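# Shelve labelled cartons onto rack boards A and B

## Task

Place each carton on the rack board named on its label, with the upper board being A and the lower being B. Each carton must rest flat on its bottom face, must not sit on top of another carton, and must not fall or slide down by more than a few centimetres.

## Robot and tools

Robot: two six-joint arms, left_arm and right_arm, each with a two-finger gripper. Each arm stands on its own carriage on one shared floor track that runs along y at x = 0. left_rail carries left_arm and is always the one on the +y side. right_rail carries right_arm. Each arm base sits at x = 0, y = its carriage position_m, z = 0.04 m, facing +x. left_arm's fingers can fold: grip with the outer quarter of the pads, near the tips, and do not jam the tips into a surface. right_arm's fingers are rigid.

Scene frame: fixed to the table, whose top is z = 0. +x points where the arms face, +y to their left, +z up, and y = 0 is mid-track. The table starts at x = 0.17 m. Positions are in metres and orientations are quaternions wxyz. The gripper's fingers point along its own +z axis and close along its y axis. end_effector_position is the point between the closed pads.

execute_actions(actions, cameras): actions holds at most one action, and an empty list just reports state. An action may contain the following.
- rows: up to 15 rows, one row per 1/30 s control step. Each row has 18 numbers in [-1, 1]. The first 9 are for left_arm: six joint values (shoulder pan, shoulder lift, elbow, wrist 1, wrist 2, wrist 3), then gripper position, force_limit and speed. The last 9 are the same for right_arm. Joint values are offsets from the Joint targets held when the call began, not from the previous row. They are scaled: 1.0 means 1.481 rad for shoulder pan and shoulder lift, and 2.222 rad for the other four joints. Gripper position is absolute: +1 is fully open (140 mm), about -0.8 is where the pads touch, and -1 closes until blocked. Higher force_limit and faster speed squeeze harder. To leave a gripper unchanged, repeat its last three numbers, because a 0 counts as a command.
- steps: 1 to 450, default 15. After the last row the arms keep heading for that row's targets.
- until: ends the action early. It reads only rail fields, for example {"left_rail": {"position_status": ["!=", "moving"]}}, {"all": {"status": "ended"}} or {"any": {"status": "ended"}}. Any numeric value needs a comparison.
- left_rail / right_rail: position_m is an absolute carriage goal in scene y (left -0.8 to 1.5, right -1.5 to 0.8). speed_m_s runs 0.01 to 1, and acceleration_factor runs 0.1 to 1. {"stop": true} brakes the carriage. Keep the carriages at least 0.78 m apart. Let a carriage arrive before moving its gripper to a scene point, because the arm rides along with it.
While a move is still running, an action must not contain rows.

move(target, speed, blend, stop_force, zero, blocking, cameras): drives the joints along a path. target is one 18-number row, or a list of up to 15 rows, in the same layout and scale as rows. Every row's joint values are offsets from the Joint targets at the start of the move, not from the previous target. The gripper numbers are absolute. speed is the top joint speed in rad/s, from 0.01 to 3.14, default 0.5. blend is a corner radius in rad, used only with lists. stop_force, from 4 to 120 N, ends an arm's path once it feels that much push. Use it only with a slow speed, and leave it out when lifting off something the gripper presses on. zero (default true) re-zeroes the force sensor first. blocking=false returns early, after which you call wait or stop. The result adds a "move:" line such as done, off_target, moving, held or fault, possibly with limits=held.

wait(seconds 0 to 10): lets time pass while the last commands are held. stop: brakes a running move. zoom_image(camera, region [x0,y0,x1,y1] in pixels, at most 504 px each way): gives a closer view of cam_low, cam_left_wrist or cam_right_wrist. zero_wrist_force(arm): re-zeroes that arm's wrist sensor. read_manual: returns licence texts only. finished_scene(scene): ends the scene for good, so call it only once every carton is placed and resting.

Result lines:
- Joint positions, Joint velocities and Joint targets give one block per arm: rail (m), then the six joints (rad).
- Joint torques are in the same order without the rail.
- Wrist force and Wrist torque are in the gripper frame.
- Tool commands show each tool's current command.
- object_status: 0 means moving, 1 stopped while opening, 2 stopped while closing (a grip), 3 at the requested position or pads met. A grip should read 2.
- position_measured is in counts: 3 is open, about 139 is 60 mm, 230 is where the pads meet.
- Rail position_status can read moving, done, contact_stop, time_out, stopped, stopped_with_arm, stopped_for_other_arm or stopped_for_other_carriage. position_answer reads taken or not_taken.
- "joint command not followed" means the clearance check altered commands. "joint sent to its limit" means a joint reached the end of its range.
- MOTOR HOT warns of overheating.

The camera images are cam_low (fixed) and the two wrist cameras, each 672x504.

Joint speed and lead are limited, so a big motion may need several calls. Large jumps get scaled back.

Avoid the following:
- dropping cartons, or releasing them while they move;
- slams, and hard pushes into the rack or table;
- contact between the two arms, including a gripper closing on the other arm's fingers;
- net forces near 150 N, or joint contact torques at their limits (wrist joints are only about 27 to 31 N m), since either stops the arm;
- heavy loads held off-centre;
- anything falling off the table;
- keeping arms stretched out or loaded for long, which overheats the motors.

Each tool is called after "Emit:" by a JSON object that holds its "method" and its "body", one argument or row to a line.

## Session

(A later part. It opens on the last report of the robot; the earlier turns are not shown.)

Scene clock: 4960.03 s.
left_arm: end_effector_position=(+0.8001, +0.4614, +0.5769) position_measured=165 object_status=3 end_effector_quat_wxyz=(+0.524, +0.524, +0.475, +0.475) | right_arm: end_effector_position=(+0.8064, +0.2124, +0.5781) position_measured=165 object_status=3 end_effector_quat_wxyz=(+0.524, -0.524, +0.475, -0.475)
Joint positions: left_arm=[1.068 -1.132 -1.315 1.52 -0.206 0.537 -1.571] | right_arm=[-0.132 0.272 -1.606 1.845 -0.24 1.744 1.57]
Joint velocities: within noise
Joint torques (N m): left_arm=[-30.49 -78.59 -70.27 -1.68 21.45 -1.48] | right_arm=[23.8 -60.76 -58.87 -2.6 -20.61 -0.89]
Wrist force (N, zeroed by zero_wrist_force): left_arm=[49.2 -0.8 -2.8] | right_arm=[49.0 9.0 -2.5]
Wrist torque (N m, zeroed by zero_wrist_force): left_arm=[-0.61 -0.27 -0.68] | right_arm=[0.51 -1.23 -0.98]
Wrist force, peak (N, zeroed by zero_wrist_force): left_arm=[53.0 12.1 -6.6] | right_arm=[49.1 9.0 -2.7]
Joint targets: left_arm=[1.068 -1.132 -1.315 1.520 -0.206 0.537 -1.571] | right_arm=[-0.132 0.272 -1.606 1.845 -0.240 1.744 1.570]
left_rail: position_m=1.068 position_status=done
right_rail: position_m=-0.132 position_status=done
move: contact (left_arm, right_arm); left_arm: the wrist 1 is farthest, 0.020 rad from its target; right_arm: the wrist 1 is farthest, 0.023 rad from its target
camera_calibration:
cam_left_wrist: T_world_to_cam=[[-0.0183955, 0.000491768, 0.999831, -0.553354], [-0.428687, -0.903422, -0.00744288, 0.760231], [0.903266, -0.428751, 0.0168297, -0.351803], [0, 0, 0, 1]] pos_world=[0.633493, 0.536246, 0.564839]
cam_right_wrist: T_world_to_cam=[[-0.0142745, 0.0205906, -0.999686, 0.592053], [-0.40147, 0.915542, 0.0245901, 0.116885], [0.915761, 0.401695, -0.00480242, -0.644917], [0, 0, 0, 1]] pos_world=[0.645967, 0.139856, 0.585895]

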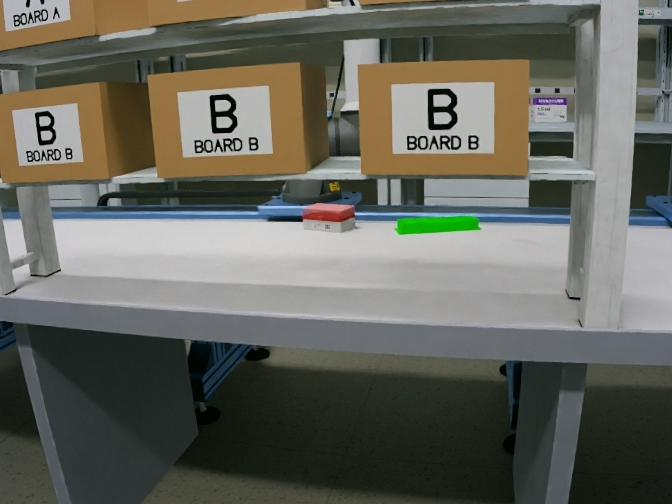

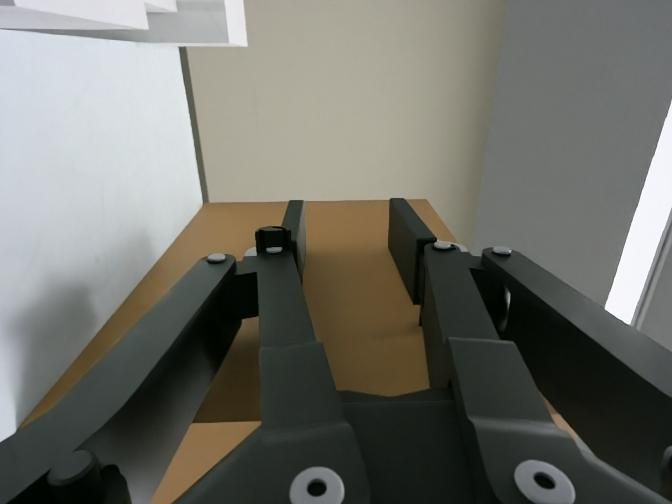

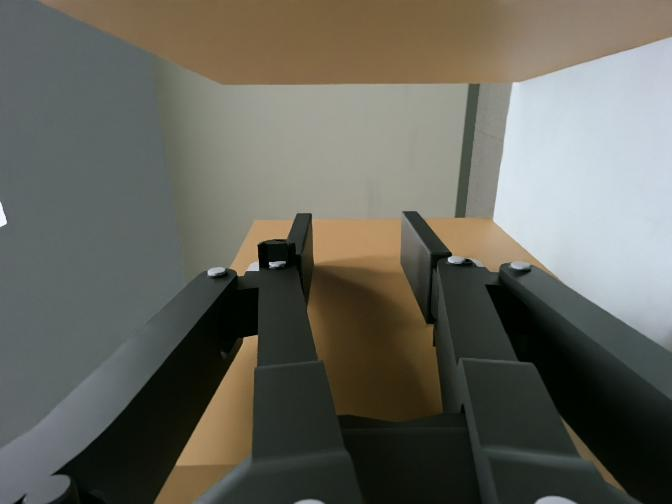

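Emit:
{"method": "move", "body": {
  "target": [
    [0.004813,-0.010396,0.008849,-0.00192,0.003208,0,-0.286,1,0,-0.014624,-0.007776,0.004981,0.000202,-0.009747,0,-0.286,1,0],
    [-0.068563,-0.063637,0.05206,-0.009645,-0.045699,0,-0.286,1,0,0.014684,-0.086702,0.051475,0.006314,0.009787,0,-0.286,1,0],
    [-0.161424,-0.115308,0.091167,-0.014312,-0.107593,0,-0.286,1,0,0.061199,-0.173929,0.095209,0.020719,0.04079,0,-0.286,1,0]
  ],
  "speed": [0.02, 0.1, 0.2],
  "blend": [0, 0.02, 0]
}}

Scene clock: 5036.93 s.
left_arm: end_effector_position=(+0.6302, +0.4733, +0.5770) position_measured=165 object_status=3 end_effector_quat_wxyz=(+0.524, +0.524, +0.475, +0.475) | right_arm: end_effector_position=(+0.6365, +0.2004, +0.5781) position_measured=165 object_status=3 end_effector_quat_wxyz=(+0.524, -0.524, +0.475, -0.475)
Joint positions: left_arm=[1.068 -1.371 -1.485 1.723 -0.238 0.298 -1.571] | right_arm=[-0.132 0.362 -1.864 2.056 -0.194 1.835 1.57]
Joint velocities: within noise
Joint torques (N m): left_arm=[-15.05 -81.77 -36.75 -3.63 -1.96 -1.73] | right_arm=[11.95 -35.47 -35.27 0.4 4.11 -0.9]
Wrist force (N, zeroed by zero_wrist_force): left_arm=[0.2 -0.3 -0.2] | right_arm=[4.4 1.0 0.1]
Wrist torque (N m, zeroed by zero_wrist_force): left_arm=[-0.09 -0.05 -0.02] | right_arm=[0.24 -0.99 -0.06]
Wrist force, peak (N, zeroed by zero_wrist_force): left_arm=[49.3 -0.2 -2.8] | right_arm=[49.1 8.8 -2.7]
Joint targets: left_arm=[1.068 -1.371 -1.485 1.723 -0.238 0.298 -1.571] | right_arm=[-0.132 0.362 -1.864 2.057 -0.194 1.835 1.570]
left_rail: position_m=1.068 position_status=done
right_rail: position_m=-0.132 position_status=done
move: done
camera_calibration:
cam_left_wrist: T_world_to_cam=[[-0.0182606, 0.000540103, 0.999833, -0.556676], [-0.428772, -0.903383, -0.00734292, 0.6982], [0.903228, -0.428834, 0.0167279, -0.193074], [0, 0, 0, 1]] pos_world=[0.463593, 0.548246, 0.564939]
cam_right_wrist: T_world_to_cam=[[-0.0142225, 0.020722, -0.999684, 0.589832], [-0.401472, 0.915538, 0.0246895, 0.0596046], [0.915761, 0.401696, -0.0047019, -0.484568], [0, 0, 0, 1]] pos_world=[0.476067, 0.127856, 0.585896]

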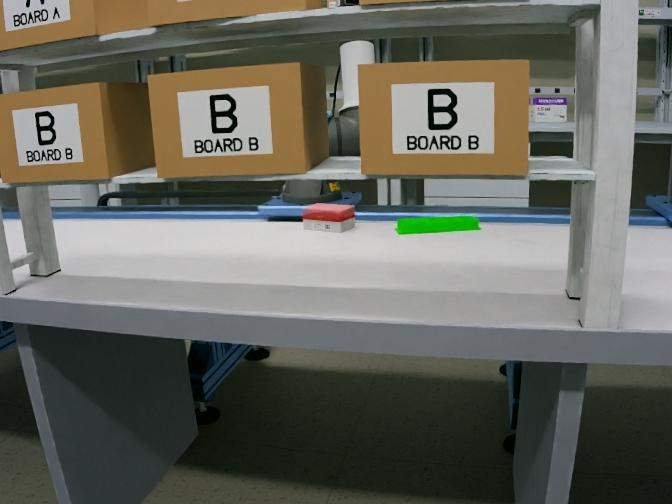

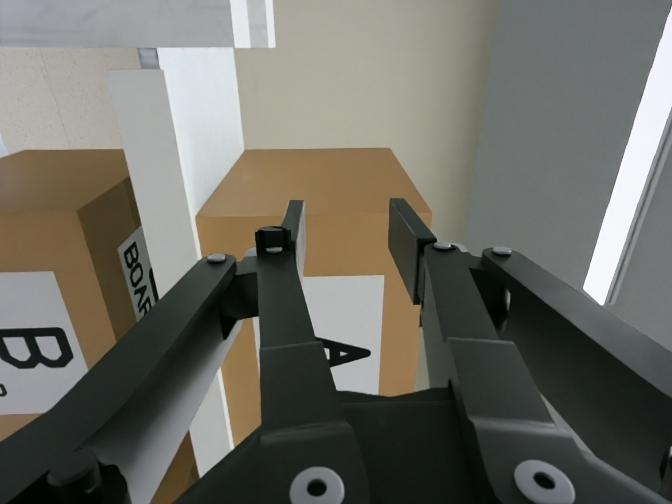

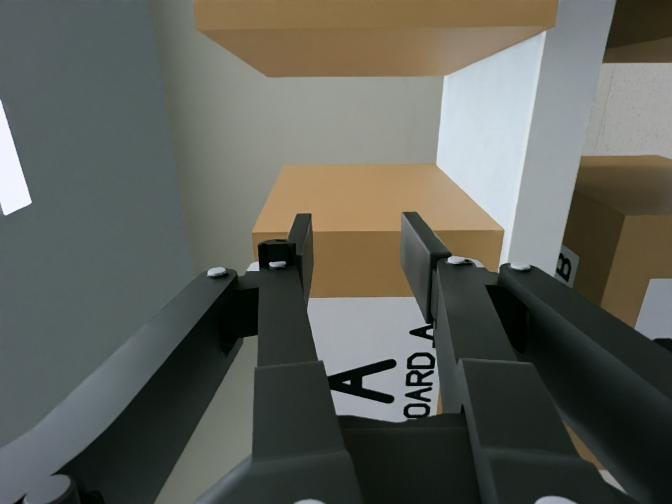

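Emit:
{"method": "finished_scene", "body": {
  "scene": 1
}}

The scene is finished: the task was done.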